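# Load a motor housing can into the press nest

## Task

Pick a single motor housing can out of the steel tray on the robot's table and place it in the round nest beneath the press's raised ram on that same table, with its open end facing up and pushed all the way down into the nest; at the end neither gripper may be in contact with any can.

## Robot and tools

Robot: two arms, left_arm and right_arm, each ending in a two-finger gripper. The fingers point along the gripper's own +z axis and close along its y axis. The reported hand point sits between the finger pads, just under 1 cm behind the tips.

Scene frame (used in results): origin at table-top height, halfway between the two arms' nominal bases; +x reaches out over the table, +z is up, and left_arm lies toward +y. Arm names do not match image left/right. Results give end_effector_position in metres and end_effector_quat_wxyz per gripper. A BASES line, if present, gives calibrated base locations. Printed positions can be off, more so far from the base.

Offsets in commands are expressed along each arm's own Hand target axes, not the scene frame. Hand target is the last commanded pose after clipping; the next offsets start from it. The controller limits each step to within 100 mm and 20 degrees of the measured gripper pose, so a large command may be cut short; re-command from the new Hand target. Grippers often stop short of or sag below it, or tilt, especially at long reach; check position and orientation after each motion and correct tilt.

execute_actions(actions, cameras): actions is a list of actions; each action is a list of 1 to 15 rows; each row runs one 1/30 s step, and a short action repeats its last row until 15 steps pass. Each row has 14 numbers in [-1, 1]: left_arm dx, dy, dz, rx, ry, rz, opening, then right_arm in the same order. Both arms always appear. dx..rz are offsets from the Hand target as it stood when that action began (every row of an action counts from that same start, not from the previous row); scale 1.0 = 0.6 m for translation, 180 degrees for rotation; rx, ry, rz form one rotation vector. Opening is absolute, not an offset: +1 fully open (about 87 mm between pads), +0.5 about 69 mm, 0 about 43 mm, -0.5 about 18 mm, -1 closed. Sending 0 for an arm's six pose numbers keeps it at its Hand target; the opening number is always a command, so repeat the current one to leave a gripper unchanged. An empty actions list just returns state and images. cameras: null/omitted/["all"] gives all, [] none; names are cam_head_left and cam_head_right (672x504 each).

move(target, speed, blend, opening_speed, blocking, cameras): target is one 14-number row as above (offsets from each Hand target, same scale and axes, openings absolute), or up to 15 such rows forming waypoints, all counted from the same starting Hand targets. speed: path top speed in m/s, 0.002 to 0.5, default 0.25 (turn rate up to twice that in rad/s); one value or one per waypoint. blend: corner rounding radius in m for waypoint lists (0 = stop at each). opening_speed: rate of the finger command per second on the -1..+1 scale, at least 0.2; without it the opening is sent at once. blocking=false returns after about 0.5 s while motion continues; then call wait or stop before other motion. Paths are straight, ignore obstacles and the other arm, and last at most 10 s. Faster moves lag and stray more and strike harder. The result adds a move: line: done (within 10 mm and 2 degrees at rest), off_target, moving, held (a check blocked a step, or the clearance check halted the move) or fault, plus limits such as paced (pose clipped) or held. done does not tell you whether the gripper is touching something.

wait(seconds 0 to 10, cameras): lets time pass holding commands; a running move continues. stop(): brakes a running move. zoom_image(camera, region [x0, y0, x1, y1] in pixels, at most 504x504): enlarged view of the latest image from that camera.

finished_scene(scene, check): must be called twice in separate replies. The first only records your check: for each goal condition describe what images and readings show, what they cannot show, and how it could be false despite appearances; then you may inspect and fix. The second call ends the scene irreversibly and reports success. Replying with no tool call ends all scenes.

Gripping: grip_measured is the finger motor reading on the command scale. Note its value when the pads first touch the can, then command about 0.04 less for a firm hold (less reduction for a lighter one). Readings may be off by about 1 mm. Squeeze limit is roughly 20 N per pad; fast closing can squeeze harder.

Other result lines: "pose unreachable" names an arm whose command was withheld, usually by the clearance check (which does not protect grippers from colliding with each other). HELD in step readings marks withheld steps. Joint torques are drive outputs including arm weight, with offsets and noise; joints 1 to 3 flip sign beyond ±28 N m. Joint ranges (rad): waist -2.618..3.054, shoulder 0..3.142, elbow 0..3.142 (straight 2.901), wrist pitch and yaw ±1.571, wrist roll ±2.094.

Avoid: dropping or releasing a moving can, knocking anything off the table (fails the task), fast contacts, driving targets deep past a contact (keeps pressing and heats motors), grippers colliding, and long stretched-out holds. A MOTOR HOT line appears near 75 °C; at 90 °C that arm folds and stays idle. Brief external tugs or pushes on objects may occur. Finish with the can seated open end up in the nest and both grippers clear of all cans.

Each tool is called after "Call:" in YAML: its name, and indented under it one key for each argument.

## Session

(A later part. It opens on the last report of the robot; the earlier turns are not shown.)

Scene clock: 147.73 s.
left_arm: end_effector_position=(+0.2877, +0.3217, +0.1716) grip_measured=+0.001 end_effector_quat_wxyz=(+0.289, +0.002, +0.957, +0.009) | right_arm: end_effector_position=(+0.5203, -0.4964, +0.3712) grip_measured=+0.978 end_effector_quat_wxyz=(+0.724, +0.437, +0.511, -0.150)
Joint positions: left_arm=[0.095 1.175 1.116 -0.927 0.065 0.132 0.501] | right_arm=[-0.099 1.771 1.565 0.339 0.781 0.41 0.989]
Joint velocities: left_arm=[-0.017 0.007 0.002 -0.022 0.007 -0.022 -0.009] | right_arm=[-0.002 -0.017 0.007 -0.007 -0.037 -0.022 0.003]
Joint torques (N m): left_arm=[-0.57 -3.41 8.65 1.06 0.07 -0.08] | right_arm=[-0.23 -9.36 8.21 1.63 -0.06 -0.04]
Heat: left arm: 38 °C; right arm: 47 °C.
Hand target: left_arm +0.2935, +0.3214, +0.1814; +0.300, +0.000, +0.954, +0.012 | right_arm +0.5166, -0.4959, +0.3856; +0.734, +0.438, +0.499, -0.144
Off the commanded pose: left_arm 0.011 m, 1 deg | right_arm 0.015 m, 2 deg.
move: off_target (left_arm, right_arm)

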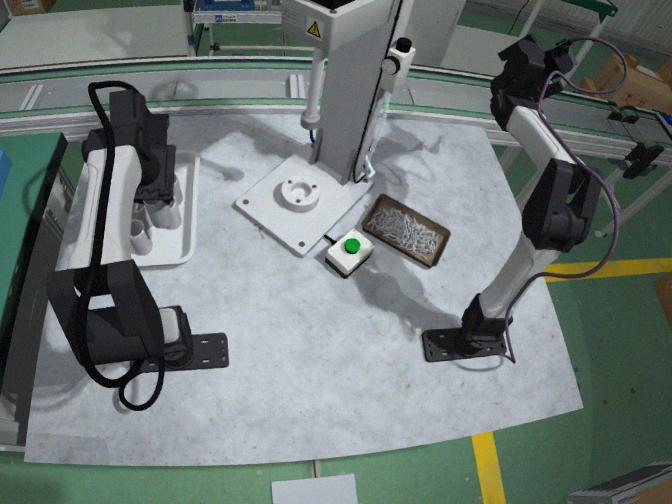

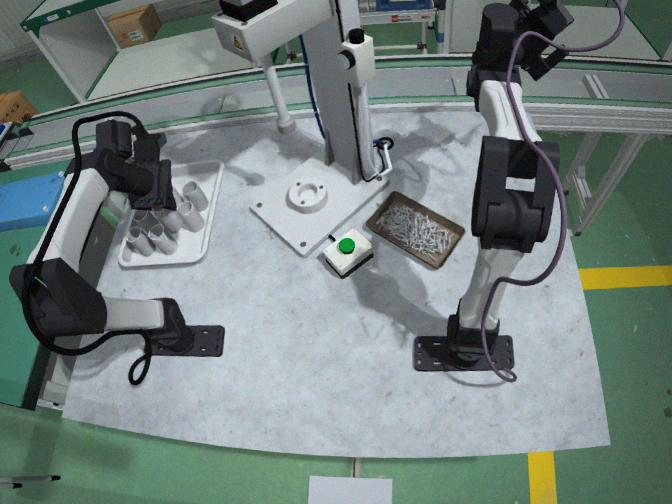

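Call:
move:
  target:
    - [-0.105,0,-0.05,0,0,0,-0.3,0,0,0,0,0,0,1]
    - [-0.132,-0.472,0.071,0.108,-0.004,0.155,-0.3,0,0,0,0,0,0,1]
  speed: 0.15
  blend: [0.03,0]

Call:
zoom_image:
  camera: "cam_head_right"
  region: [230, 100, 370, 240]

Call:
zoom_image:
  camera: "cam_head_left"
  region: [230, 100, 370, 240]

Scene clock: 161.20 s.
left_arm: end_effector_position=(+0.3538, +0.1087, +0.1864) grip_measured=-0.001 end_effector_quat_wxyz=(+0.237, +0.231, +0.943, -0.015) | right_arm: end_effector_position=(+0.5203, -0.4964, +0.3712) grip_measured=+0.978 end_effector_quat_wxyz=(+0.724, +0.437, +0.511, -0.150)
Joint positions: left_arm=[-0.592 1.708 1.676 -1.07 -0.108 -0.033 0.5] | right_arm=[-0.099 1.771 1.565 0.339 0.781 0.41 0.989]
Joint velocities: left_arm=[0.017 -0.027 -0.007 -0.051 0.037 0.007 -0.004] | right_arm=[-0.012 0.002 -0.002 0.037 -0.066 -0.037 -0.003]
Joint torques (N m): left_arm=[-6.35 -2.41 8.17 2.61 0.97 0.17] | right_arm=[-0.23 -9.36 8.21 1.63 -0.06 -0.04]
Heat: left arm: 41 °C; right arm: 47 °C.
Hand target: left_arm +0.3824, +0.0352, +0.1826; +0.287, +0.274, +0.913, -0.092 | right_arm +0.5166, -0.4959, +0.3856; +0.734, +0.438, +0.499, -0.144
Off the commanded pose: left_arm 0.077 m, 11 deg | right_arm 0.015 m, 2 deg.
move: off_target (left_arm, right_arm)

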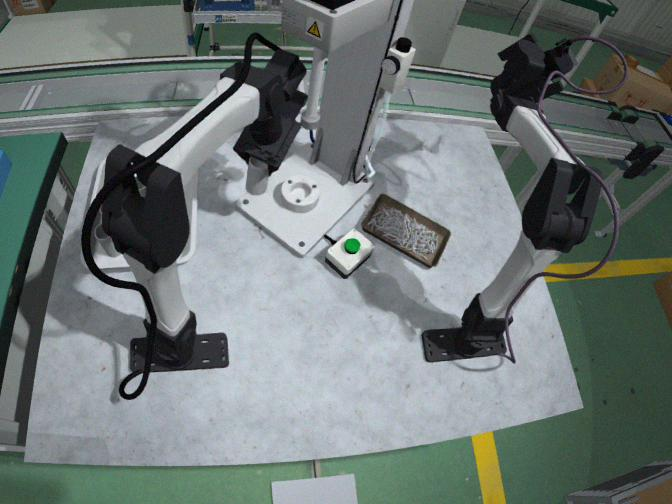

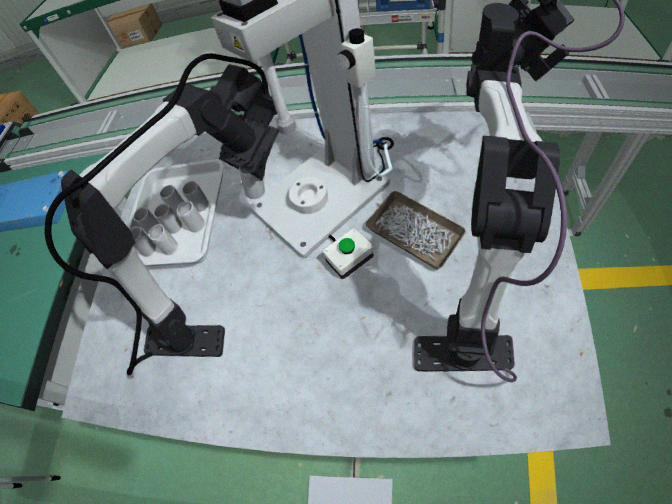

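Scaled by 3.600.

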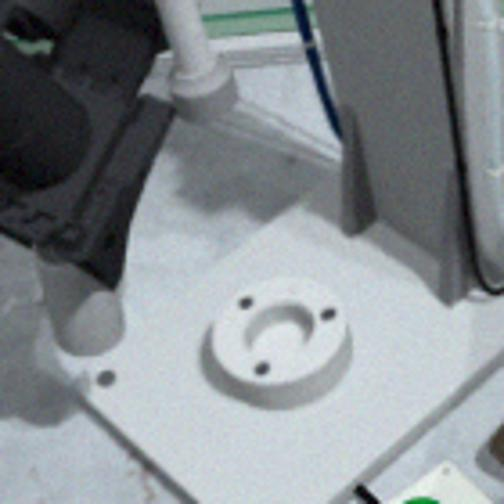

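Scaled by 3.600.

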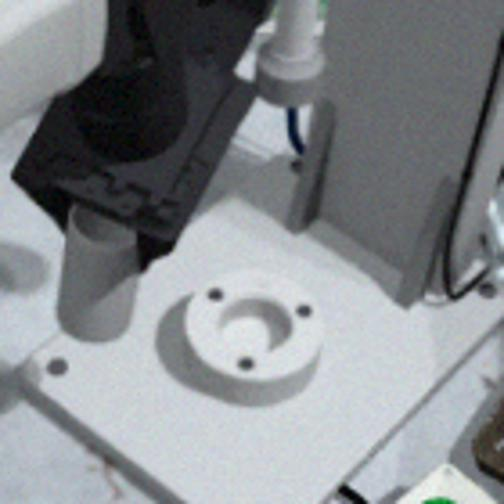

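Call:
move:
  target: [0.179,0.094,0.001,0,0,0,-0.3,0,0,0,0,0,0,1]
  speed: 0.15

Call:
zoom_image:
  camera: "cam_head_right"
  region: [210, 100, 350, 240]

Call:
zoom_image:
  camera: "cam_head_left"
  region: [210, 100, 350, 240]

Scene clock: 172.37 s.
left_arm: end_effector_position=(+0.3373, +0.1342, +0.1119) grip_measured=+0.000 end_effector_quat_wxyz=(+0.265, +0.272, +0.921, -0.081) | right_arm: end_effector_position=(+0.5203, -0.4964, +0.3712) grip_measured=+0.978 end_effector_quat_wxyz=(+0.724, +0.437, +0.511, -0.150)
Joint positions: left_arm=[-0.476 1.516 1.15 -0.649 0.086 0.127 0.5] | right_arm=[-0.099 1.771 1.565 0.339 0.781 0.41 0.989]
Joint velocities: left_arm=[-0.022 -0.002 -0.017 0.022 -0.037 -0.007 0.001] | right_arm=[0.007 -0.002 -0.002 0.022 -0.007 -0.007 -0.024]
Joint torques (N m): left_arm=[0.39 -10.22 5.5 1.28 0.25 0.16] | right_arm=[-0.24 -9.36 8.21 1.63 -0.06 -0.04]
Heat: left arm: 43 °C; right arm: 47 °C.
Hand target: left_arm +0.3410, +0.1325, +0.1228; +0.289, +0.276, +0.913, -0.088 | right_arm +0.5166, -0.4959, +0.3856; +0.734, +0.438, +0.499, -0.144
Off the commanded pose: left_arm 0.009 m, 3 deg | right_arm 0.015 m, 2 deg.
move: off_target (left_arm, right_arm)

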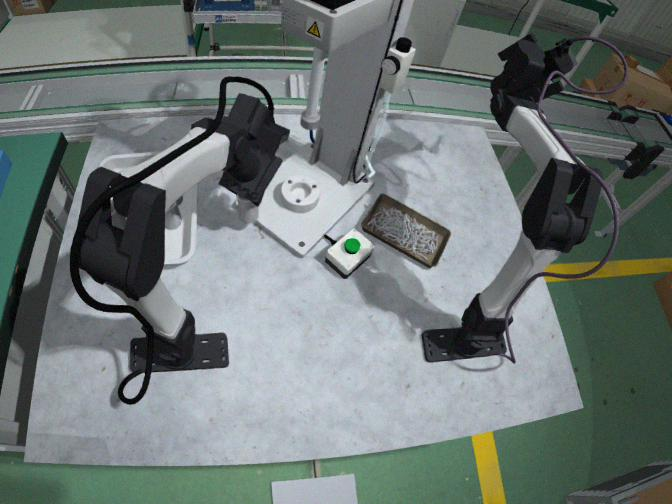

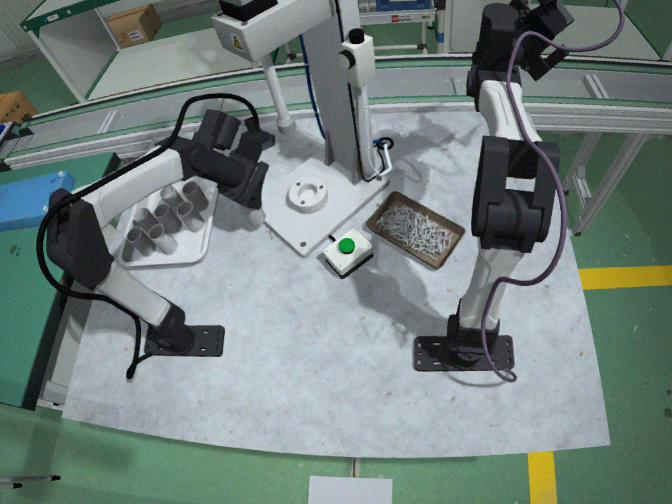

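Scaled by 3.600.

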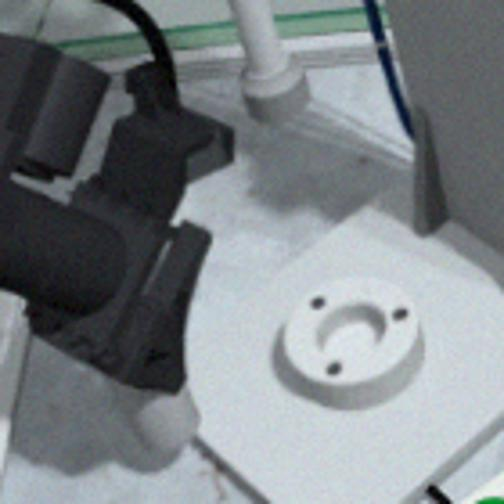

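Scaled by 3.600.

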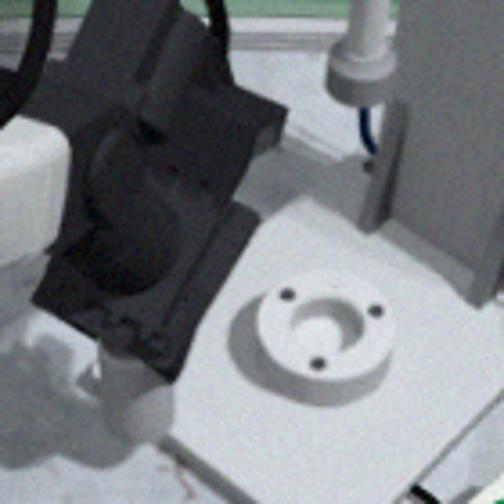

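Call:
zoom_image:
  camera: "cam_head_left"
  region: [215, 170, 275, 230]

Call:
zoom_image:
  camera: "cam_head_right"
  region: [220, 180, 280, 240]

Scaled by 8.400.

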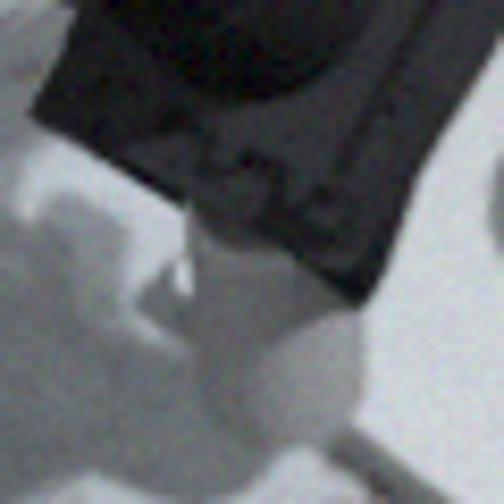

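Scaled by 8.400.

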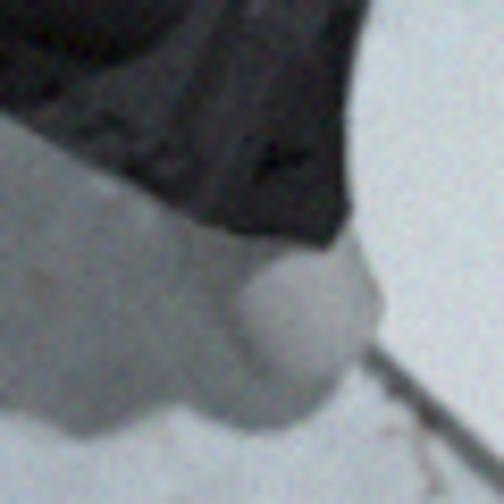

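Call:
zoom_image:
  camera: "cam_head_left"
  region: [190, 80, 310, 240]

Call:
zoom_image:
  camera: "cam_head_right"
  region: [170, 90, 320, 240]

Scaled by 3.150.

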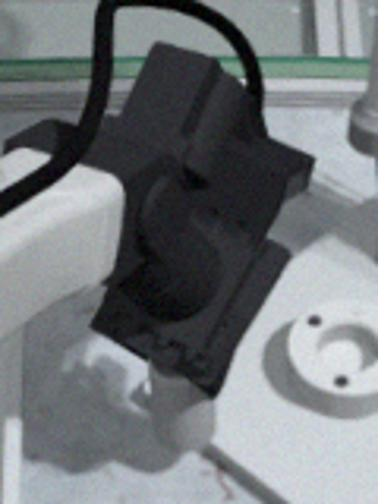

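Scaled by 3.360.

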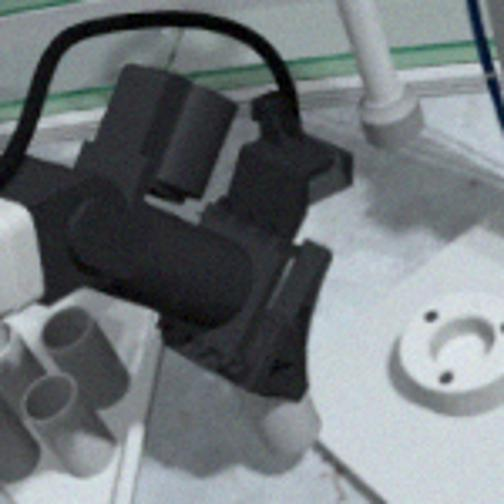

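Call:
move:
  target: [-0.0096,0,-0.0137,-0.1833,-0.0067,-0.241,-0.3,0,0,0,0,0,0,1]
  speed: 0.2

Call:
zoom_image:
  camera: "cam_head_right"
  region: [190, 90, 340, 240]

Call:
zoom_image:
  camera: "cam_head_left"
  region: [190, 90, 340, 240]

Scene clock: 216.13 s.
left_arm: end_effector_position=(+0.3340, +0.1354, +0.1221) grip_measured=+0.000 end_effector_quat_wxyz=(+0.296, -0.165, +0.938, +0.066) | right_arm: end_effector_position=(+0.5203, -0.4964, +0.3712) grip_measured=+0.978 end_effector_quat_wxyz=(+0.724, +0.437, +0.511, -0.150)
Joint positions: left_arm=[-0.673 1.616 1.303 -0.897 -0.512 -0.873 0.5] | right_arm=[-0.099 1.771 1.565 0.339 0.781 0.41 0.989]
Joint velocities: left_arm=[-0.017 -0.002 -0.012 0.007 -0.037 -0.007 -0.004] | right_arm=[0.012 -0.007 0.007 0.007 0.007 0.022 0.013]
Joint torques (N m): left_arm=[-0.61 -6.63 8.72 0.61 -0.36 -0.11] | right_arm=[-0.21 -9.36 8.21 1.63 -0.06 -0.04]
Heat: left arm: 41 °C; right arm: 48 °C.
Hand target: left_arm +0.3408, +0.1311, +0.1309; +0.308, -0.170, +0.934, +0.063 | right_arm +0.5166, -0.4959, +0.3856; +0.734, +0.438, +0.499, -0.144
Off the commanded pose: left_arm 0.013 m, 2 deg | right_arm 0.015 m, 2 deg.
move: off_target (left_arm, right_arm)

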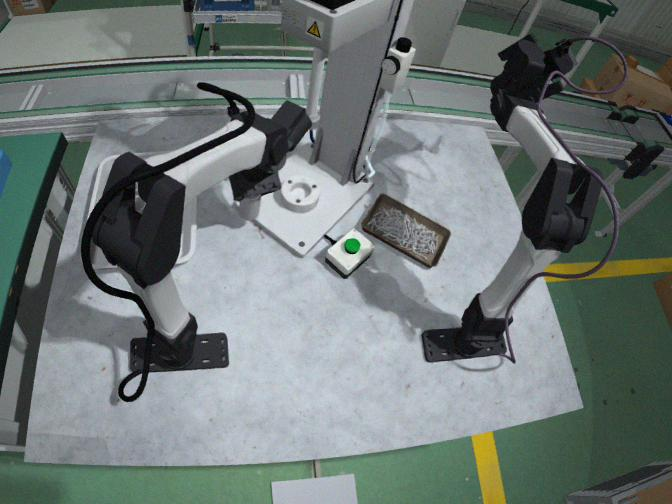

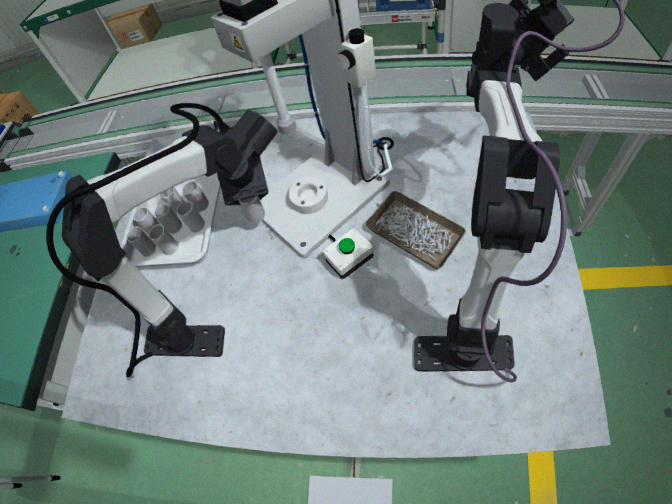

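Scaled by 3.360.

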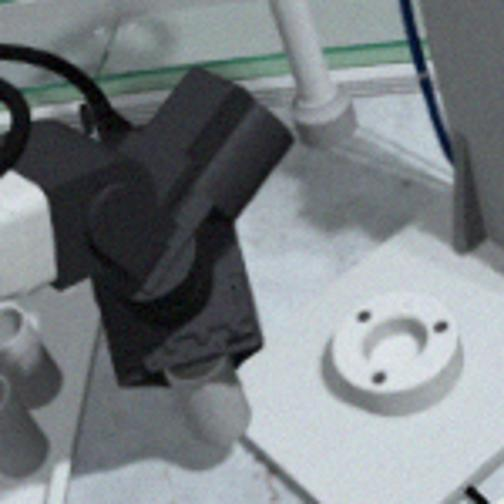

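Scaled by 3.360.

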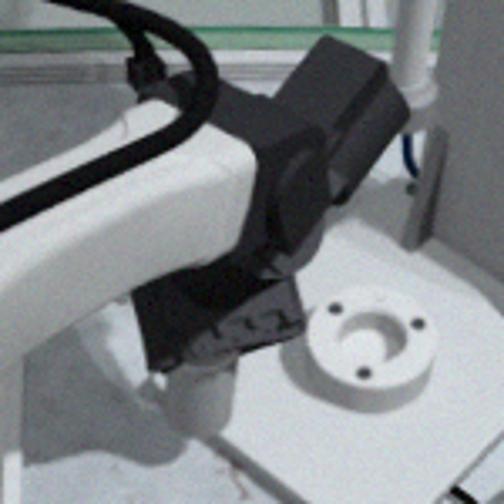

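Call:
move:
  target: [0.150,0.058,-0.0777,0.178,-0.007,0.2415,-0.3,0,0,0,0,0,0,1]
  speed: 0.2

Call:
zoom_image:
  camera: "cam_head_right"
  region: [190, 150, 310, 290]

Call:
zoom_image:
  camera: "cam_head_left"
  region: [190, 150, 310, 290]

Scene clock: 236.50 s.
left_arm: end_effector_position=(+0.2326, +0.1326, +0.1144) grip_measured=+0.000 end_effector_quat_wxyz=(+0.292, +0.267, +0.915, -0.073) | right_arm: end_effector_position=(+0.5203, -0.4964, +0.3712) grip_measured=+0.978 end_effector_quat_wxyz=(+0.724, +0.437, +0.511, -0.150)
Joint positions: left_arm=[-0.727 1.111 0.842 -0.696 -0.083 -0.079 0.5] | right_arm=[-0.099 1.771 1.565 0.339 0.781 0.41 0.989]
Joint velocities: left_arm=[0.002 0.002 0.007 -0.022 -0.007 0.007 -0.001] | right_arm=[0.007 0.012 -0.012 -0.037 -0.007 -0.022 -0.018]
Joint torques (N m): left_arm=[-0.28 -5.3 5.72 1.27 0.12 0.16] | right_arm=[-0.23 -9.36 8.21 1.63 -0.06 -0.04]
Heat: left arm: 43 °C; right arm: 48 °C.
Hand target: left_arm +0.2336, +0.1289, +0.1189; +0.305, +0.274, +0.908, -0.082 | right_arm +0.5166, -0.4959, +0.3856; +0.734, +0.438, +0.499, -0.144
Off the commanded pose: left_arm 0.005 m, 2 deg | right_arm 0.015 m, 2 deg.
move: off_target (right_arm)

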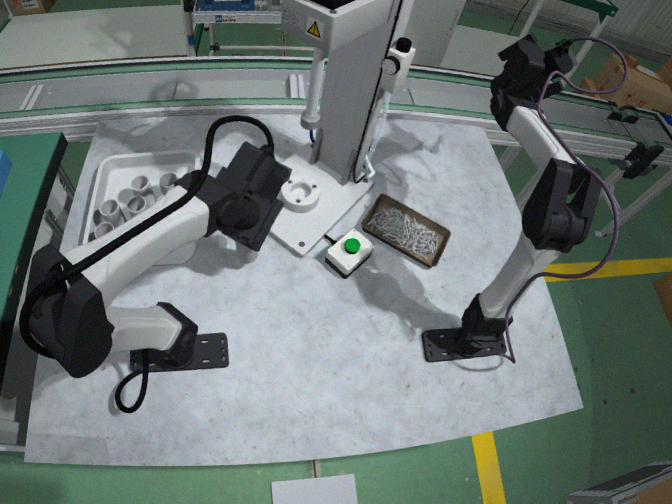

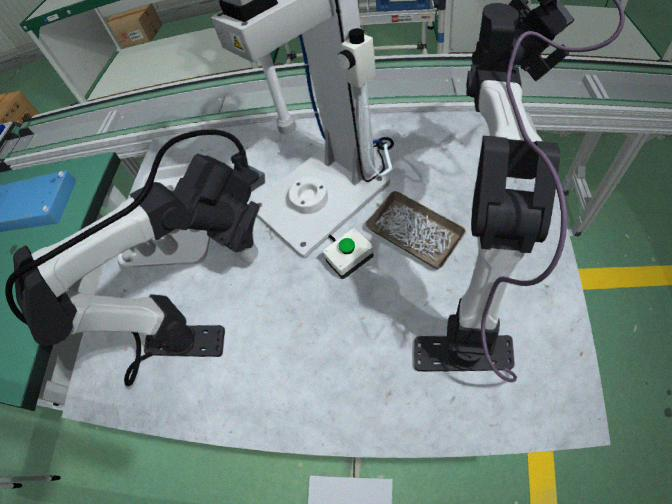

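Scaled by 3.600.

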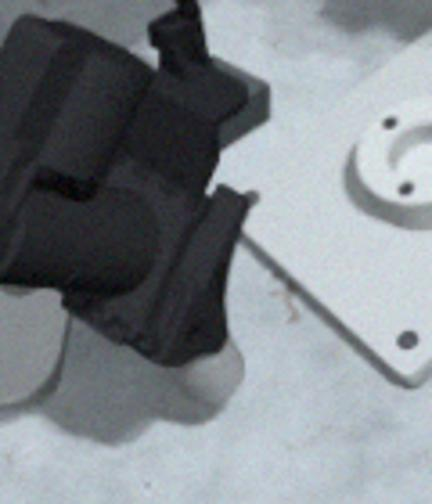

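Scaled by 3.600.

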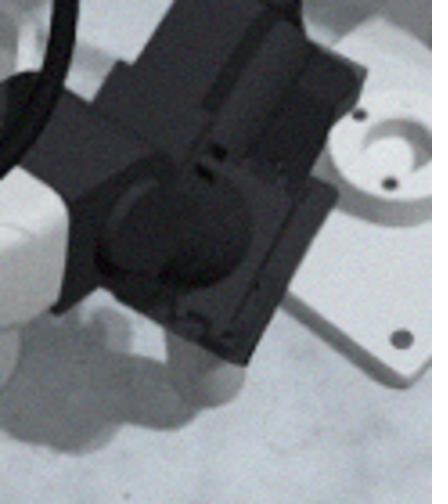

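Call:
move:
  target: [0.042,-0.001,0.058,0,0,0,-0.3,0,0,0,0,0,0,1]
  speed: 0.05
  cameras: ["cam_head_right","cam_head_left"]

Call:
zoom_image:
  camera: "cam_head_right"
  region: [220, 190, 290, 280]

Scene clock: 240.40 s.
left_arm: end_effector_position=(+0.2311, +0.1334, +0.0751) grip_measured=+0.000 end_effector_quat_wxyz=(+0.297, +0.269, +0.913, -0.076) | right_arm: end_effector_position=(+0.5203, -0.4964, +0.3712) grip_measured=+0.978 end_effector_quat_wxyz=(+0.724, +0.437, +0.511, -0.150)
Joint positions: left_arm=[-0.727 1.111 0.68 -0.521 -0.08 -0.076 0.5] | right_arm=[-0.099 1.771 1.565 0.339 0.781 0.41 0.989]
Joint velocities: left_arm=[-0.007 -0.007 0.007 0.066 0.007 -0.11 0.006] | right_arm=[0.007 0.007 0.012 0.037 -0.022 0.007 0.003]
Joint torques (N m): left_arm=[-0.06 -3.29 5.71 1.4 0.13 0.16] | right_arm=[-0.23 -9.36 8.21 1.63 -0.06 -0.04]
Heat: left arm: 43 °C; right arm: 48 °C.
Hand target: left_arm +0.2341, +0.1295, +0.0760; +0.305, +0.274, +0.908, -0.082 | right_arm +0.5166, -0.4959, +0.3856; +0.734, +0.438, +0.499, -0.144
Off the commanded pose: left_arm 0.006 m, 1 deg | right_arm 0.015 m, 2 deg.
move: off_target (right_arm)

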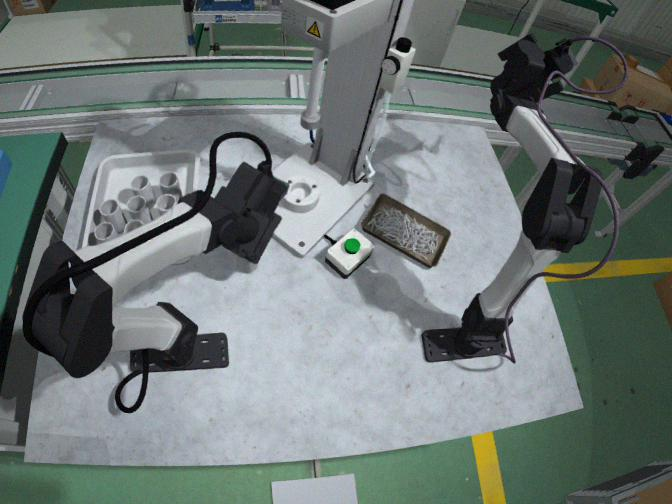

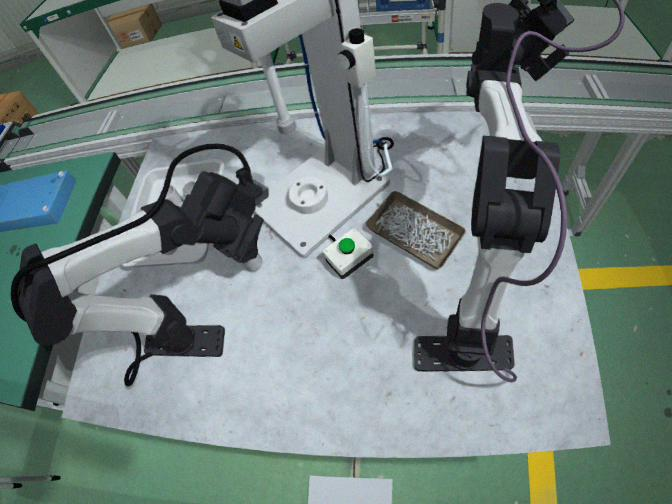

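Scaled by 5.600.

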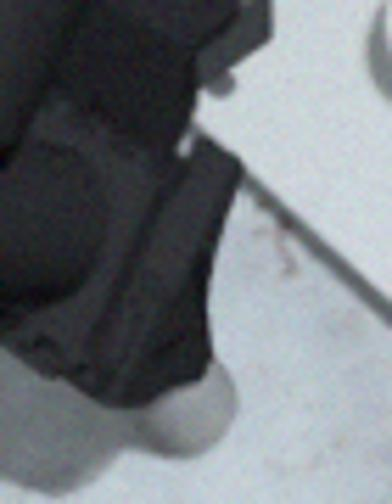

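Step down 4 mm at a time.

Call:
move:
  target: [0.004,0,0.0055,0,0,0,-0.3,0,0,0,0,0,0,1]
  speed: 0.03
  cameras: []

Call:
move:
  target: [0.003,0,0.004,0,0,0,-0.3,0,0,0,0,0,0,1]
  speed: 0.03
  cameras: []

Call:
move:
  target: [0.003,0,0.004,0,0,0,-0.3,0,0,0,0,0,0,1]
  speed: 0.03
  cameras: []

Scene clock: 244.80 s.
left_arm: end_effector_position=(+0.2313, +0.1332, +0.0722) grip_measured=+0.000 end_effector_quat_wxyz=(+0.299, +0.269, +0.912, -0.077) | right_arm: end_effector_position=(+0.5203, -0.4964, +0.3712) grip_measured=+0.978 end_effector_quat_wxyz=(+0.724, +0.437, +0.511, -0.150)
Joint positions: left_arm=[-0.727 1.111 0.666 -0.503 -0.08 -0.075 0.5] | right_arm=[-0.099 1.771 1.565 0.339 0.781 0.41 0.989]
Joint velocities: left_arm=[-0.012 0.007 0.017 0.022 0.066 -0.037 0.009] | right_arm=[-0.012 -0.002 -0.017 -0.037 0.11 -0.037 0.013]
Joint torques (N m): left_arm=[0.05 -2.76 5.7 1.41 0.13 0.16] | right_arm=[-0.23 -9.36 8.21 1.63 -0.06 -0.04]
Heat: left arm: 42 °C; right arm: 48 °C.
Hand target: left_arm +0.2341, +0.1296, +0.0719; +0.305, +0.274, +0.908, -0.082 | right_arm +0.5166, -0.4959, +0.3856; +0.734, +0.438, +0.499, -0.144
Off the commanded pose: left_arm 0.005 m, 1 deg | right_arm 0.015 m, 2 deg.
move: off_target (right_arm)
No camera images: "cameras" was empty.

Scene clock: 245.50 s.
left_arm: end_effector_position=(+0.2322, +0.1324, +0.0713) grip_measured=+0.000 end_effector_quat_wxyz=(+0.302, +0.269, +0.911, -0.078) | right_arm: end_effector_position=(+0.5203, -0.4964, +0.3712) grip_measured=+0.978 end_effector_quat_wxyz=(+0.724, +0.437, +0.511, -0.150)
Joint positions: left_arm=[-0.727 1.111 0.659 -0.489 -0.079 -0.074 0.5] | right_arm=[-0.099 1.771 1.565 0.339 0.781 0.41 0.989]
Joint velocities: left_arm=[-0.017 -0.007 0.007 0.007 0.007 -0.051 0.004] | right_arm=[-0.002 -0.012 0.017 -0.037 -0.007 -0.081 -0.008]
Joint torques (N m): left_arm=[0.14 -2.5 5.31 1.39 0.13 0.17] | right_arm=[-0.23 -9.36 8.21 1.63 -0.06 -0.04]
Heat: left arm: 42 °C; right arm: 48 °C.
Hand target: left_arm +0.2341, +0.1297, +0.0688; +0.305, +0.274, +0.908, -0.082 | right_arm +0.5166, -0.4959, +0.3856; +0.734, +0.438, +0.499, -0.144
Off the commanded pose: left_arm 0.004 m, 1 deg | right_arm 0.015 m, 2 deg.
move: off_target (right_arm)
No camera images: "cameras" was empty.

Scene clock: 246.20 s.
left_arm: end_effector_position=(+0.2334, +0.1315, +0.0708) grip_measured=+0.000 end_effector_quat_wxyz=(+0.305, +0.269, +0.910, -0.079) | right_arm: end_effector_position=(+0.5203, -0.4964, +0.3712) grip_measured=+0.978 end_effector_quat_wxyz=(+0.724, +0.437, +0.511, -0.150)
Joint positions: left_arm=[-0.727 1.111 0.654 -0.476 -0.079 -0.073 0.5] | right_arm=[-0.099 1.771 1.565 0.339 0.781 0.41 0.989]
Joint velocities: left_arm=[0.002 0.002 -0.007 0.007 0.066 0.081 -0.006] | right_arm=[0.002 -0.017 0.002 -0.051 0.007 -0.081 -0.013]
Joint torques (N m): left_arm=[0.21 -2.13 4.9 1.42 0.15 0.14] | right_arm=[-0.21 -9.35 8.21 1.63 -0.06 -0.04]
Heat: left arm: 42 °C; right arm: 48 °C.
Hand target: left_arm +0.2341, +0.1298, +0.0658; +0.305, +0.274, +0.908, -0.082 | right_arm +0.5166, -0.4959, +0.3856; +0.734, +0.438, +0.499, -0.144
Off the commanded pose: left_arm 0.005 m, 1 deg | right_arm 0.015 m, 2 deg.
move: off_target (right_arm)
No camera images: "cameras" was empty.

Call:
move:
  target: [-0.003,0,-0.004,0,0,0,0.4,0,0,0,0,0,0,1]
  opening_speed: 0.4
  speed: 0.03

Call:
zoom_image:
  camera: "cam_head_right"
  region: [220, 190, 290, 280]

Call:
zoom_image:
  camera: "cam_head_left"
  region: [220, 190, 290, 280]

Scene clock: 250.80 s.
left_arm: end_effector_position=(+0.2334, +0.1314, +0.0709) grip_measured=+0.400 end_effector_quat_wxyz=(+0.306, +0.269, +0.910, -0.079) | right_arm: end_effector_position=(+0.5203, -0.4964, +0.3712) grip_measured=+0.978 end_effector_quat_wxyz=(+0.724, +0.437, +0.511, -0.150)
Joint positions: left_arm=[-0.727 1.111 0.654 -0.476 -0.079 -0.073 0.7] | right_arm=[-0.099 1.771 1.565 0.339 0.781 0.41 0.989]
Joint velocities: left_arm=[-0.007 0.007 -0.017 -0.051 0.007 0.007 -0.012] | right_arm=[0.002 -0.007 -0.007 0.037 -0.037 0.007 0.013]
Joint torques (N m): left_arm=[0.16 -2.5 5.7 1.27 0.14 0.14] | right_arm=[-0.23 -9.36 8.21 1.63 -0.06 -0.04]
Heat: left arm: 41 °C; right arm: 48 °C.
Hand target: left_arm +0.2341, +0.1297, +0.0688; +0.305, +0.274, +0.908, -0.082 | right_arm +0.5166, -0.4959, +0.3856; +0.734, +0.438, +0.499, -0.144
Off the commanded pose: left_arm 0.003 m, 1 deg | right_arm 0.015 m, 2 deg.
move: off_target (right_arm)

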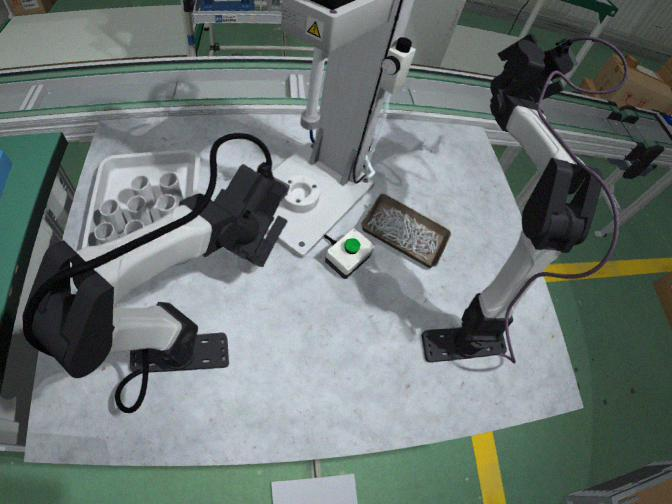

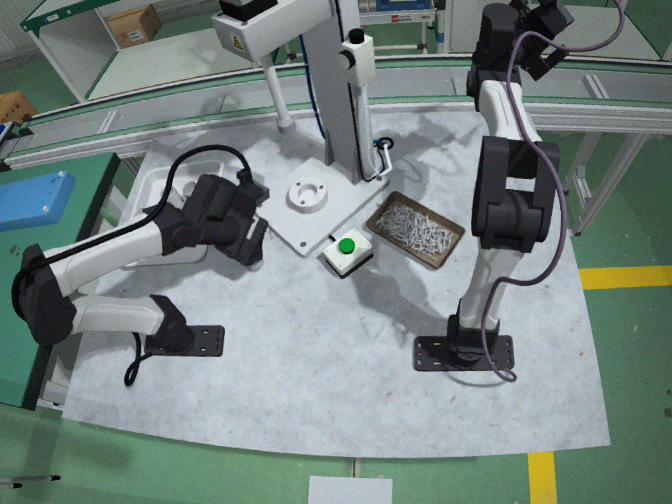

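Scaled by 5.600.

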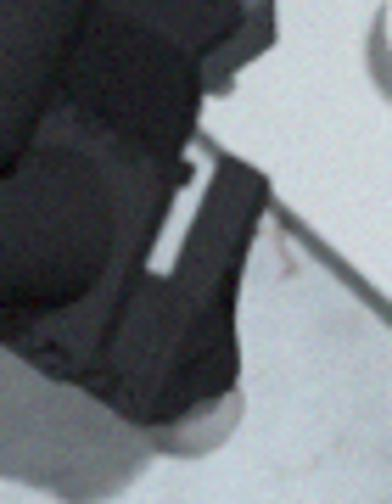

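Scaled by 5.600.

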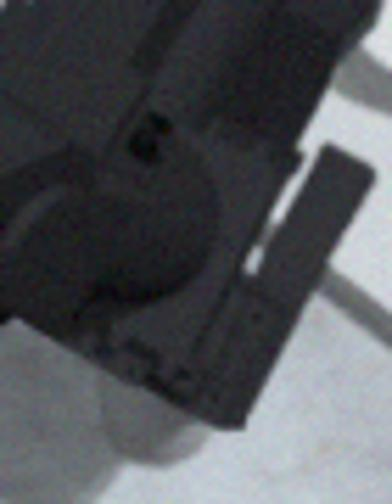

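Call:
move:
  target: [0,0,0,0,-0.156,0,0.4,0,0,0,0,0,0,1]
  speed: 0.1

Call:
zoom_image:
  camera: "cam_head_right"
  region: [200, 190, 290, 280]

Call:
zoom_image:
  camera: "cam_head_left"
  region: [200, 190, 290, 280]

Scene clock: 259.87 s.
left_arm: end_effector_position=(+0.2317, +0.1309, +0.0718) grip_measured=+0.400 end_effector_quat_wxyz=(+0.510, +0.245, +0.811, -0.151) | right_arm: end_effector_position=(+0.5203, -0.4964, +0.3712) grip_measured=+0.978 end_effector_quat_wxyz=(+0.724, +0.437, +0.511, -0.150)
Joint positions: left_arm=[-0.758 0.661 0.19 0.02 -0.112 -0.049 0.7] | right_arm=[-0.099 1.771 1.565 0.339 0.781 0.41 0.989]
Joint velocities: left_arm=[-0.002 -0.012 -0.022 0.051 -0.051 -0.007 -0.001] | right_arm=[-0.002 -0.012 -0.012 0.051 -0.066 0.066 -0.018]
Joint torques (N m): left_arm=[-0.62 -0.59 5.67 1.71 -0.01 0.16] | right_arm=[-0.23 -9.35 8.21 1.63 -0.06 -0.04]
Heat: left arm: 41 °C; right arm: 48 °C.
Hand target: left_arm +0.2322, +0.1309, +0.0714; +0.516, +0.248, +0.807, -0.148 | right_arm +0.5166, -0.4959, +0.3856; +0.734, +0.438, +0.499, -0.144
Off the commanded pose: left_arm 0.004 m, 1 deg | right_arm 0.015 m, 2 deg.
move: off_target (right_arm)

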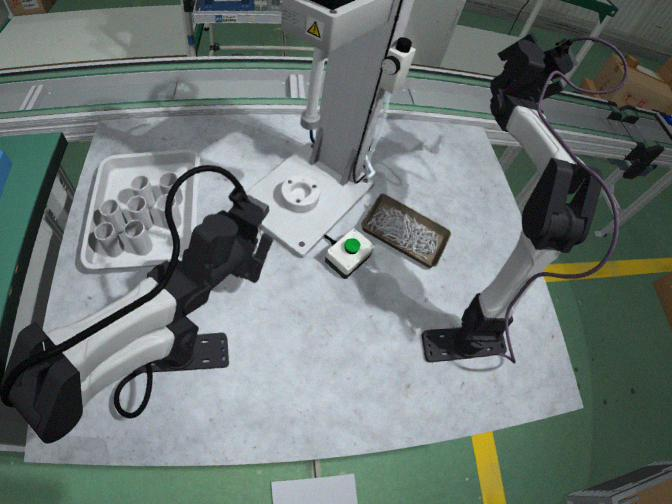

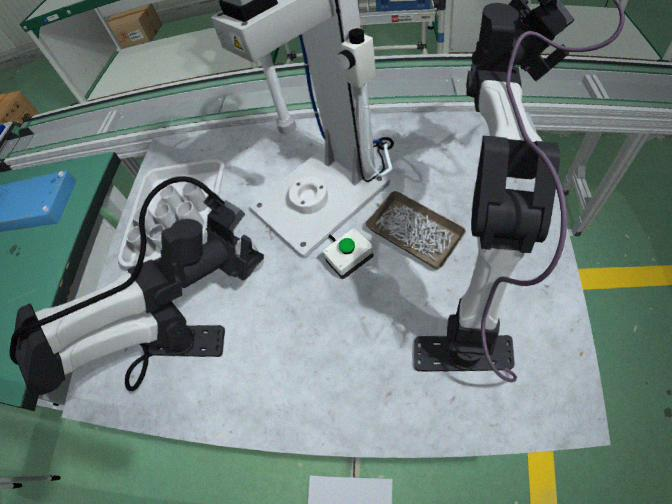

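Scaled by 5.600.

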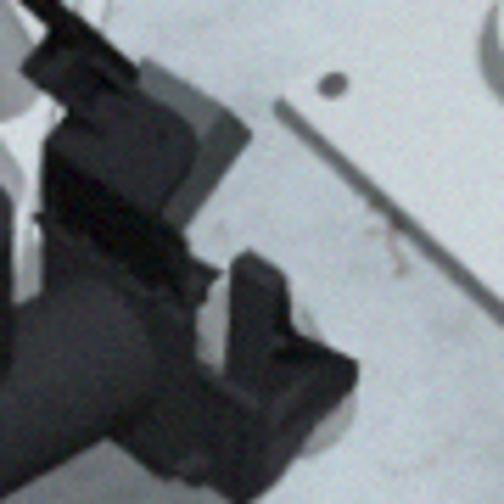

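Scaled by 5.600.

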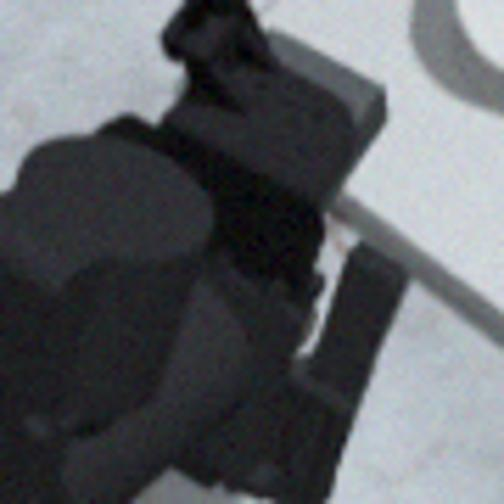

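Call:
move:
  target: [0,0,0,0,0,0,-0.3,0,0,0,0,0,0,1]
  opening_speed: 0.4
  cameras: []

Scene clock: 264.43 s.
left_arm: end_effector_position=(+0.2326, +0.1319, +0.0722) grip_measured=-0.002 end_effector_quat_wxyz=(+0.512, +0.243, +0.810, -0.148) | right_arm: end_effector_position=(+0.5203, -0.4964, +0.3712) grip_measured=+0.978 end_effector_quat_wxyz=(+0.724, +0.437, +0.511, -0.150)
Joint positions: left_arm=[-0.758 0.661 0.19 0.021 -0.119 -0.047 0.499] | right_arm=[-0.099 1.771 1.565 0.339 0.781 0.41 0.989]
Joint velocities: left_arm=[0.012 0.007 0.007 -0.037 -0.022 -0.007 -0.001] | right_arm=[-0.017 0.002 -0.012 0.007 -0.037 0.066 -0.034]
Joint torques (N m): left_arm=[-0.51 -0.66 5.71 1.73 0.04 0.14] | right_arm=[-0.23 -9.36 8.21 1.63 -0.06 -0.04]
Heat: left arm: 41 °C; right arm: 48 °C.
Hand target: left_arm +0.2322, +0.1309, +0.0714; +0.516, +0.248, +0.807, -0.148 | right_arm +0.5166, -0.4959, +0.3856; +0.734, +0.438, +0.499, -0.144
Off the commanded pose: left_arm 0.001 m, 1 deg | right_arm 0.015 m, 2 deg.
move: off_target (right_arm)
No camera images: "cameras" was empty.

Call:
move:
  target: [-0.083,0.002,-0.039,0,0,0,-0.3,0,0,0,0,0,0,1]
  speed: 0.1

Call:
zoom_image:
  camera: "cam_head_right"
  region: [200, 160, 320, 280]

Call:
zoom_image:
  camera: "cam_head_left"
  region: [200, 160, 320, 280]

Scene clock: 271.30 s.
left_arm: end_effector_position=(+0.2272, +0.1355, +0.1046) grip_measured=-0.002 end_effector_quat_wxyz=(+0.492, +0.250, +0.822, -0.140) | right_arm: end_effector_position=(+0.5203, -0.4964, +0.3712) grip_measured=+0.978 end_effector_quat_wxyz=(+0.724, +0.437, +0.511, -0.150)
Joint positions: left_arm=[-0.761 0.627 0.356 -0.23 -0.119 -0.047 0.499] | right_arm=[-0.099 1.771 1.565 0.339 0.781 0.41 0.989]
Joint velocities: left_arm=[-0.002 -0.012 0.032 -0.037 -0.095 -0.066 -0.004] | right_arm=[0.002 -0.007 0.002 0.007 0.022 0.022 -0.013]
Joint torques (N m): left_arm=[-0.61 -1.58 9.59 1.69 0.01 0.13] | right_arm=[-0.23 -9.36 8.21 1.63 -0.06 -0.04]
Heat: left arm: 41 °C; right arm: 48 °C.
Hand target: left_arm +0.2326, +0.1301, +0.1266; +0.516, +0.248, +0.807, -0.148 | right_arm +0.5166, -0.4959, +0.3856; +0.734, +0.438, +0.499, -0.144
Off the commanded pose: left_arm 0.023 m, 3 deg | right_arm 0.015 m, 2 deg.
move: off_target (left_arm, right_arm)

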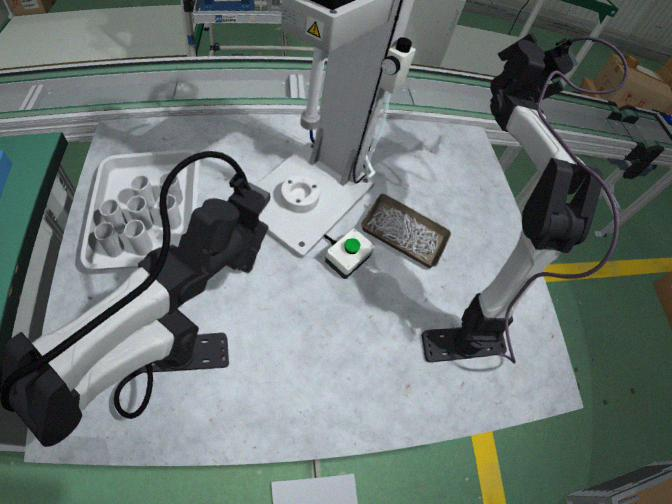

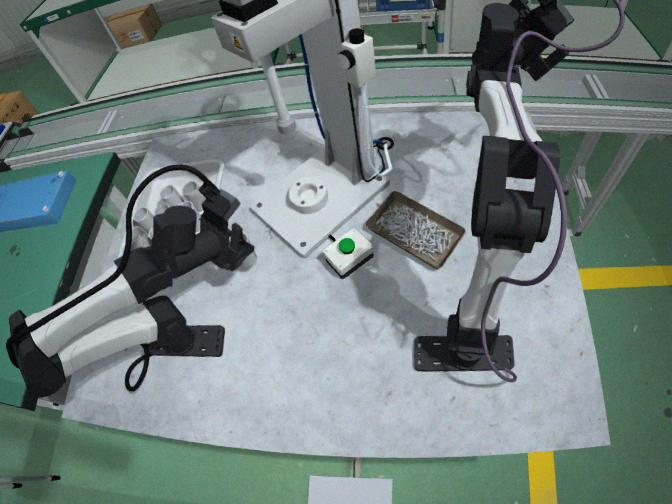

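Scaled by 4.200.

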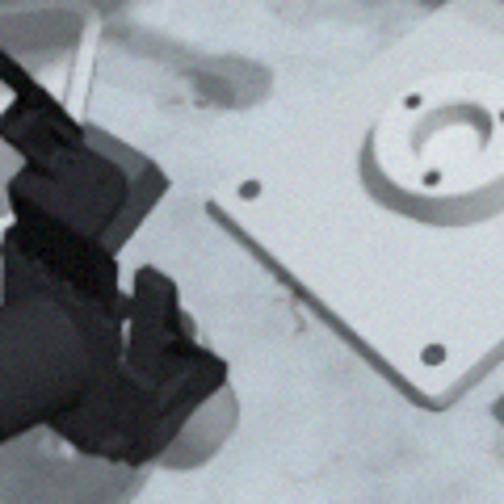

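Scaled by 4.200.

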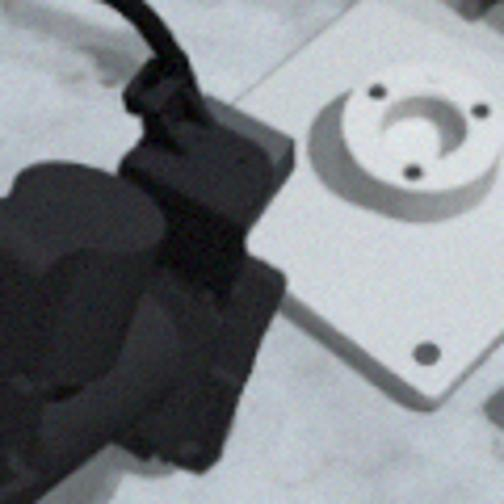

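Call:
move:
  target: [-0.097,0.0133,0.1595,0,0,0,-0.3,0,0,0,0,0,0,1]
  speed: 0.12

Call:
zoom_image:
  camera: "cam_head_right"
  region: [220, 120, 360, 260]

Call:
zoom_image:
  camera: "cam_head_left"
  region: [220, 120, 360, 260]

Scene clock: 278.37 s.
left_arm: end_effector_position=(+0.3166, +0.0840, +0.1134) grip_measured=-0.002 end_effector_quat_wxyz=(+0.488, +0.251, +0.825, -0.136) | right_arm: end_effector_position=(+0.5203, -0.4964, +0.3712) grip_measured=+0.978 end_effector_quat_wxyz=(+0.724, +0.437, +0.511, -0.150)
Joint positions: left_arm=[-0.68 1.207 0.607 0.091 -0.051 -0.005 0.499] | right_arm=[-0.099 1.771 1.565 0.339 0.781 0.41 0.989]
Joint velocities: left_arm=[0.002 -0.002 -0.017 -0.051 -0.022 -0.022 -0.013] | right_arm=[-0.017 0.002 0.002 0.022 0.022 0.007 -0.018]
Joint torques (N m): left_arm=[0.62 -3.71 9.5 1.9 0.17 0.16] | right_arm=[-0.23 -9.36 8.21 1.63 -0.06 -0.04]
Heat: left arm: 42 °C; right arm: 48 °C.
Hand target: left_arm +0.3312, +0.0750, +0.1357; +0.516, +0.249, +0.806, -0.146 | right_arm +0.5166, -0.4959, +0.3856; +0.734, +0.438, +0.499, -0.144
Off the commanded pose: left_arm 0.030 m, 4 deg | right_arm 0.015 m, 2 deg.
move: off_target (left_arm, right_arm)

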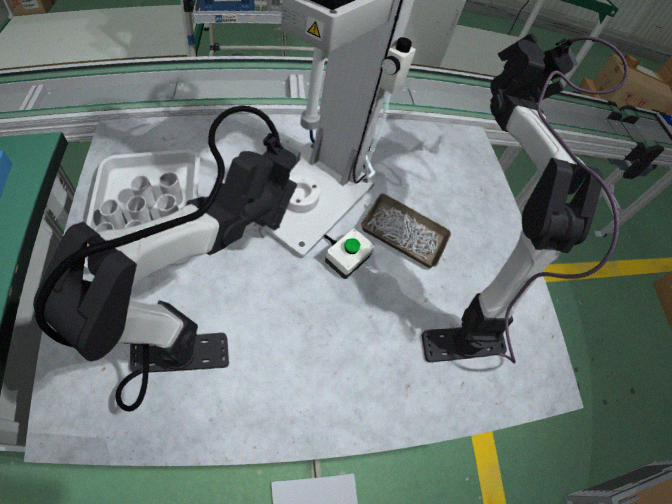

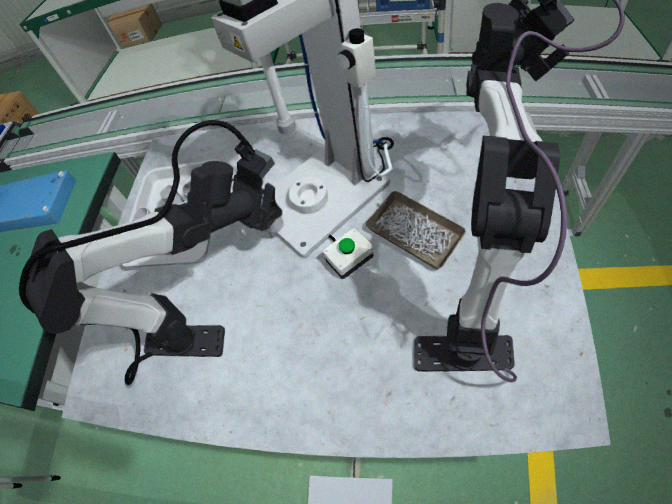

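Scaled by 3.600.

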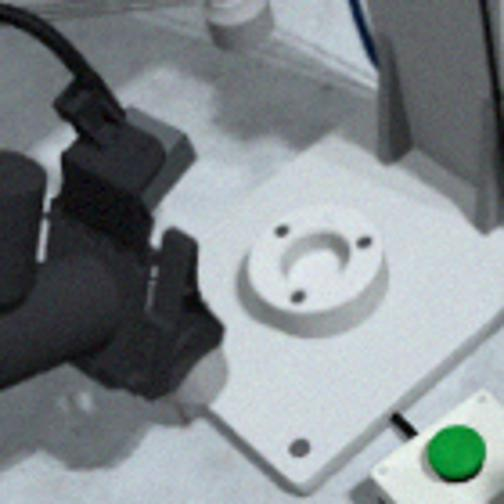

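Scaled by 3.600.

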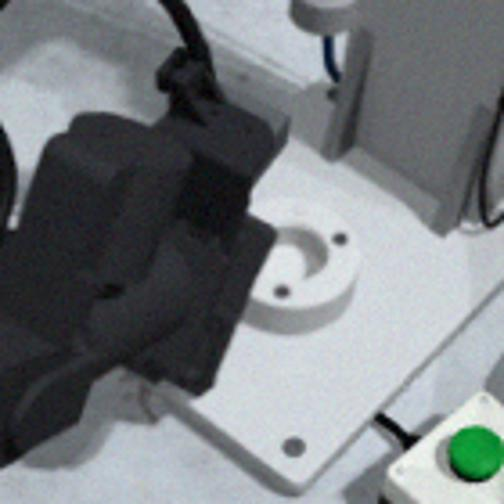

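Call:
zoom_image:
  camera: "cam_head_right"
  region: [245, 180, 345, 260]

Scaled by 5.040.

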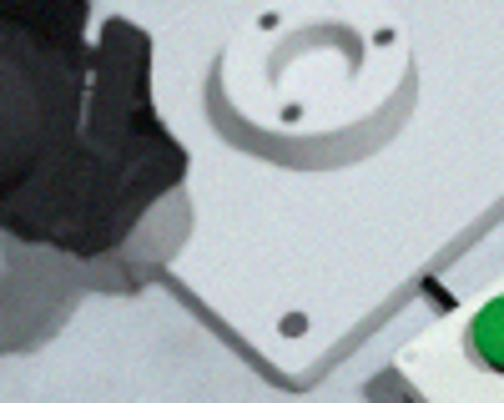

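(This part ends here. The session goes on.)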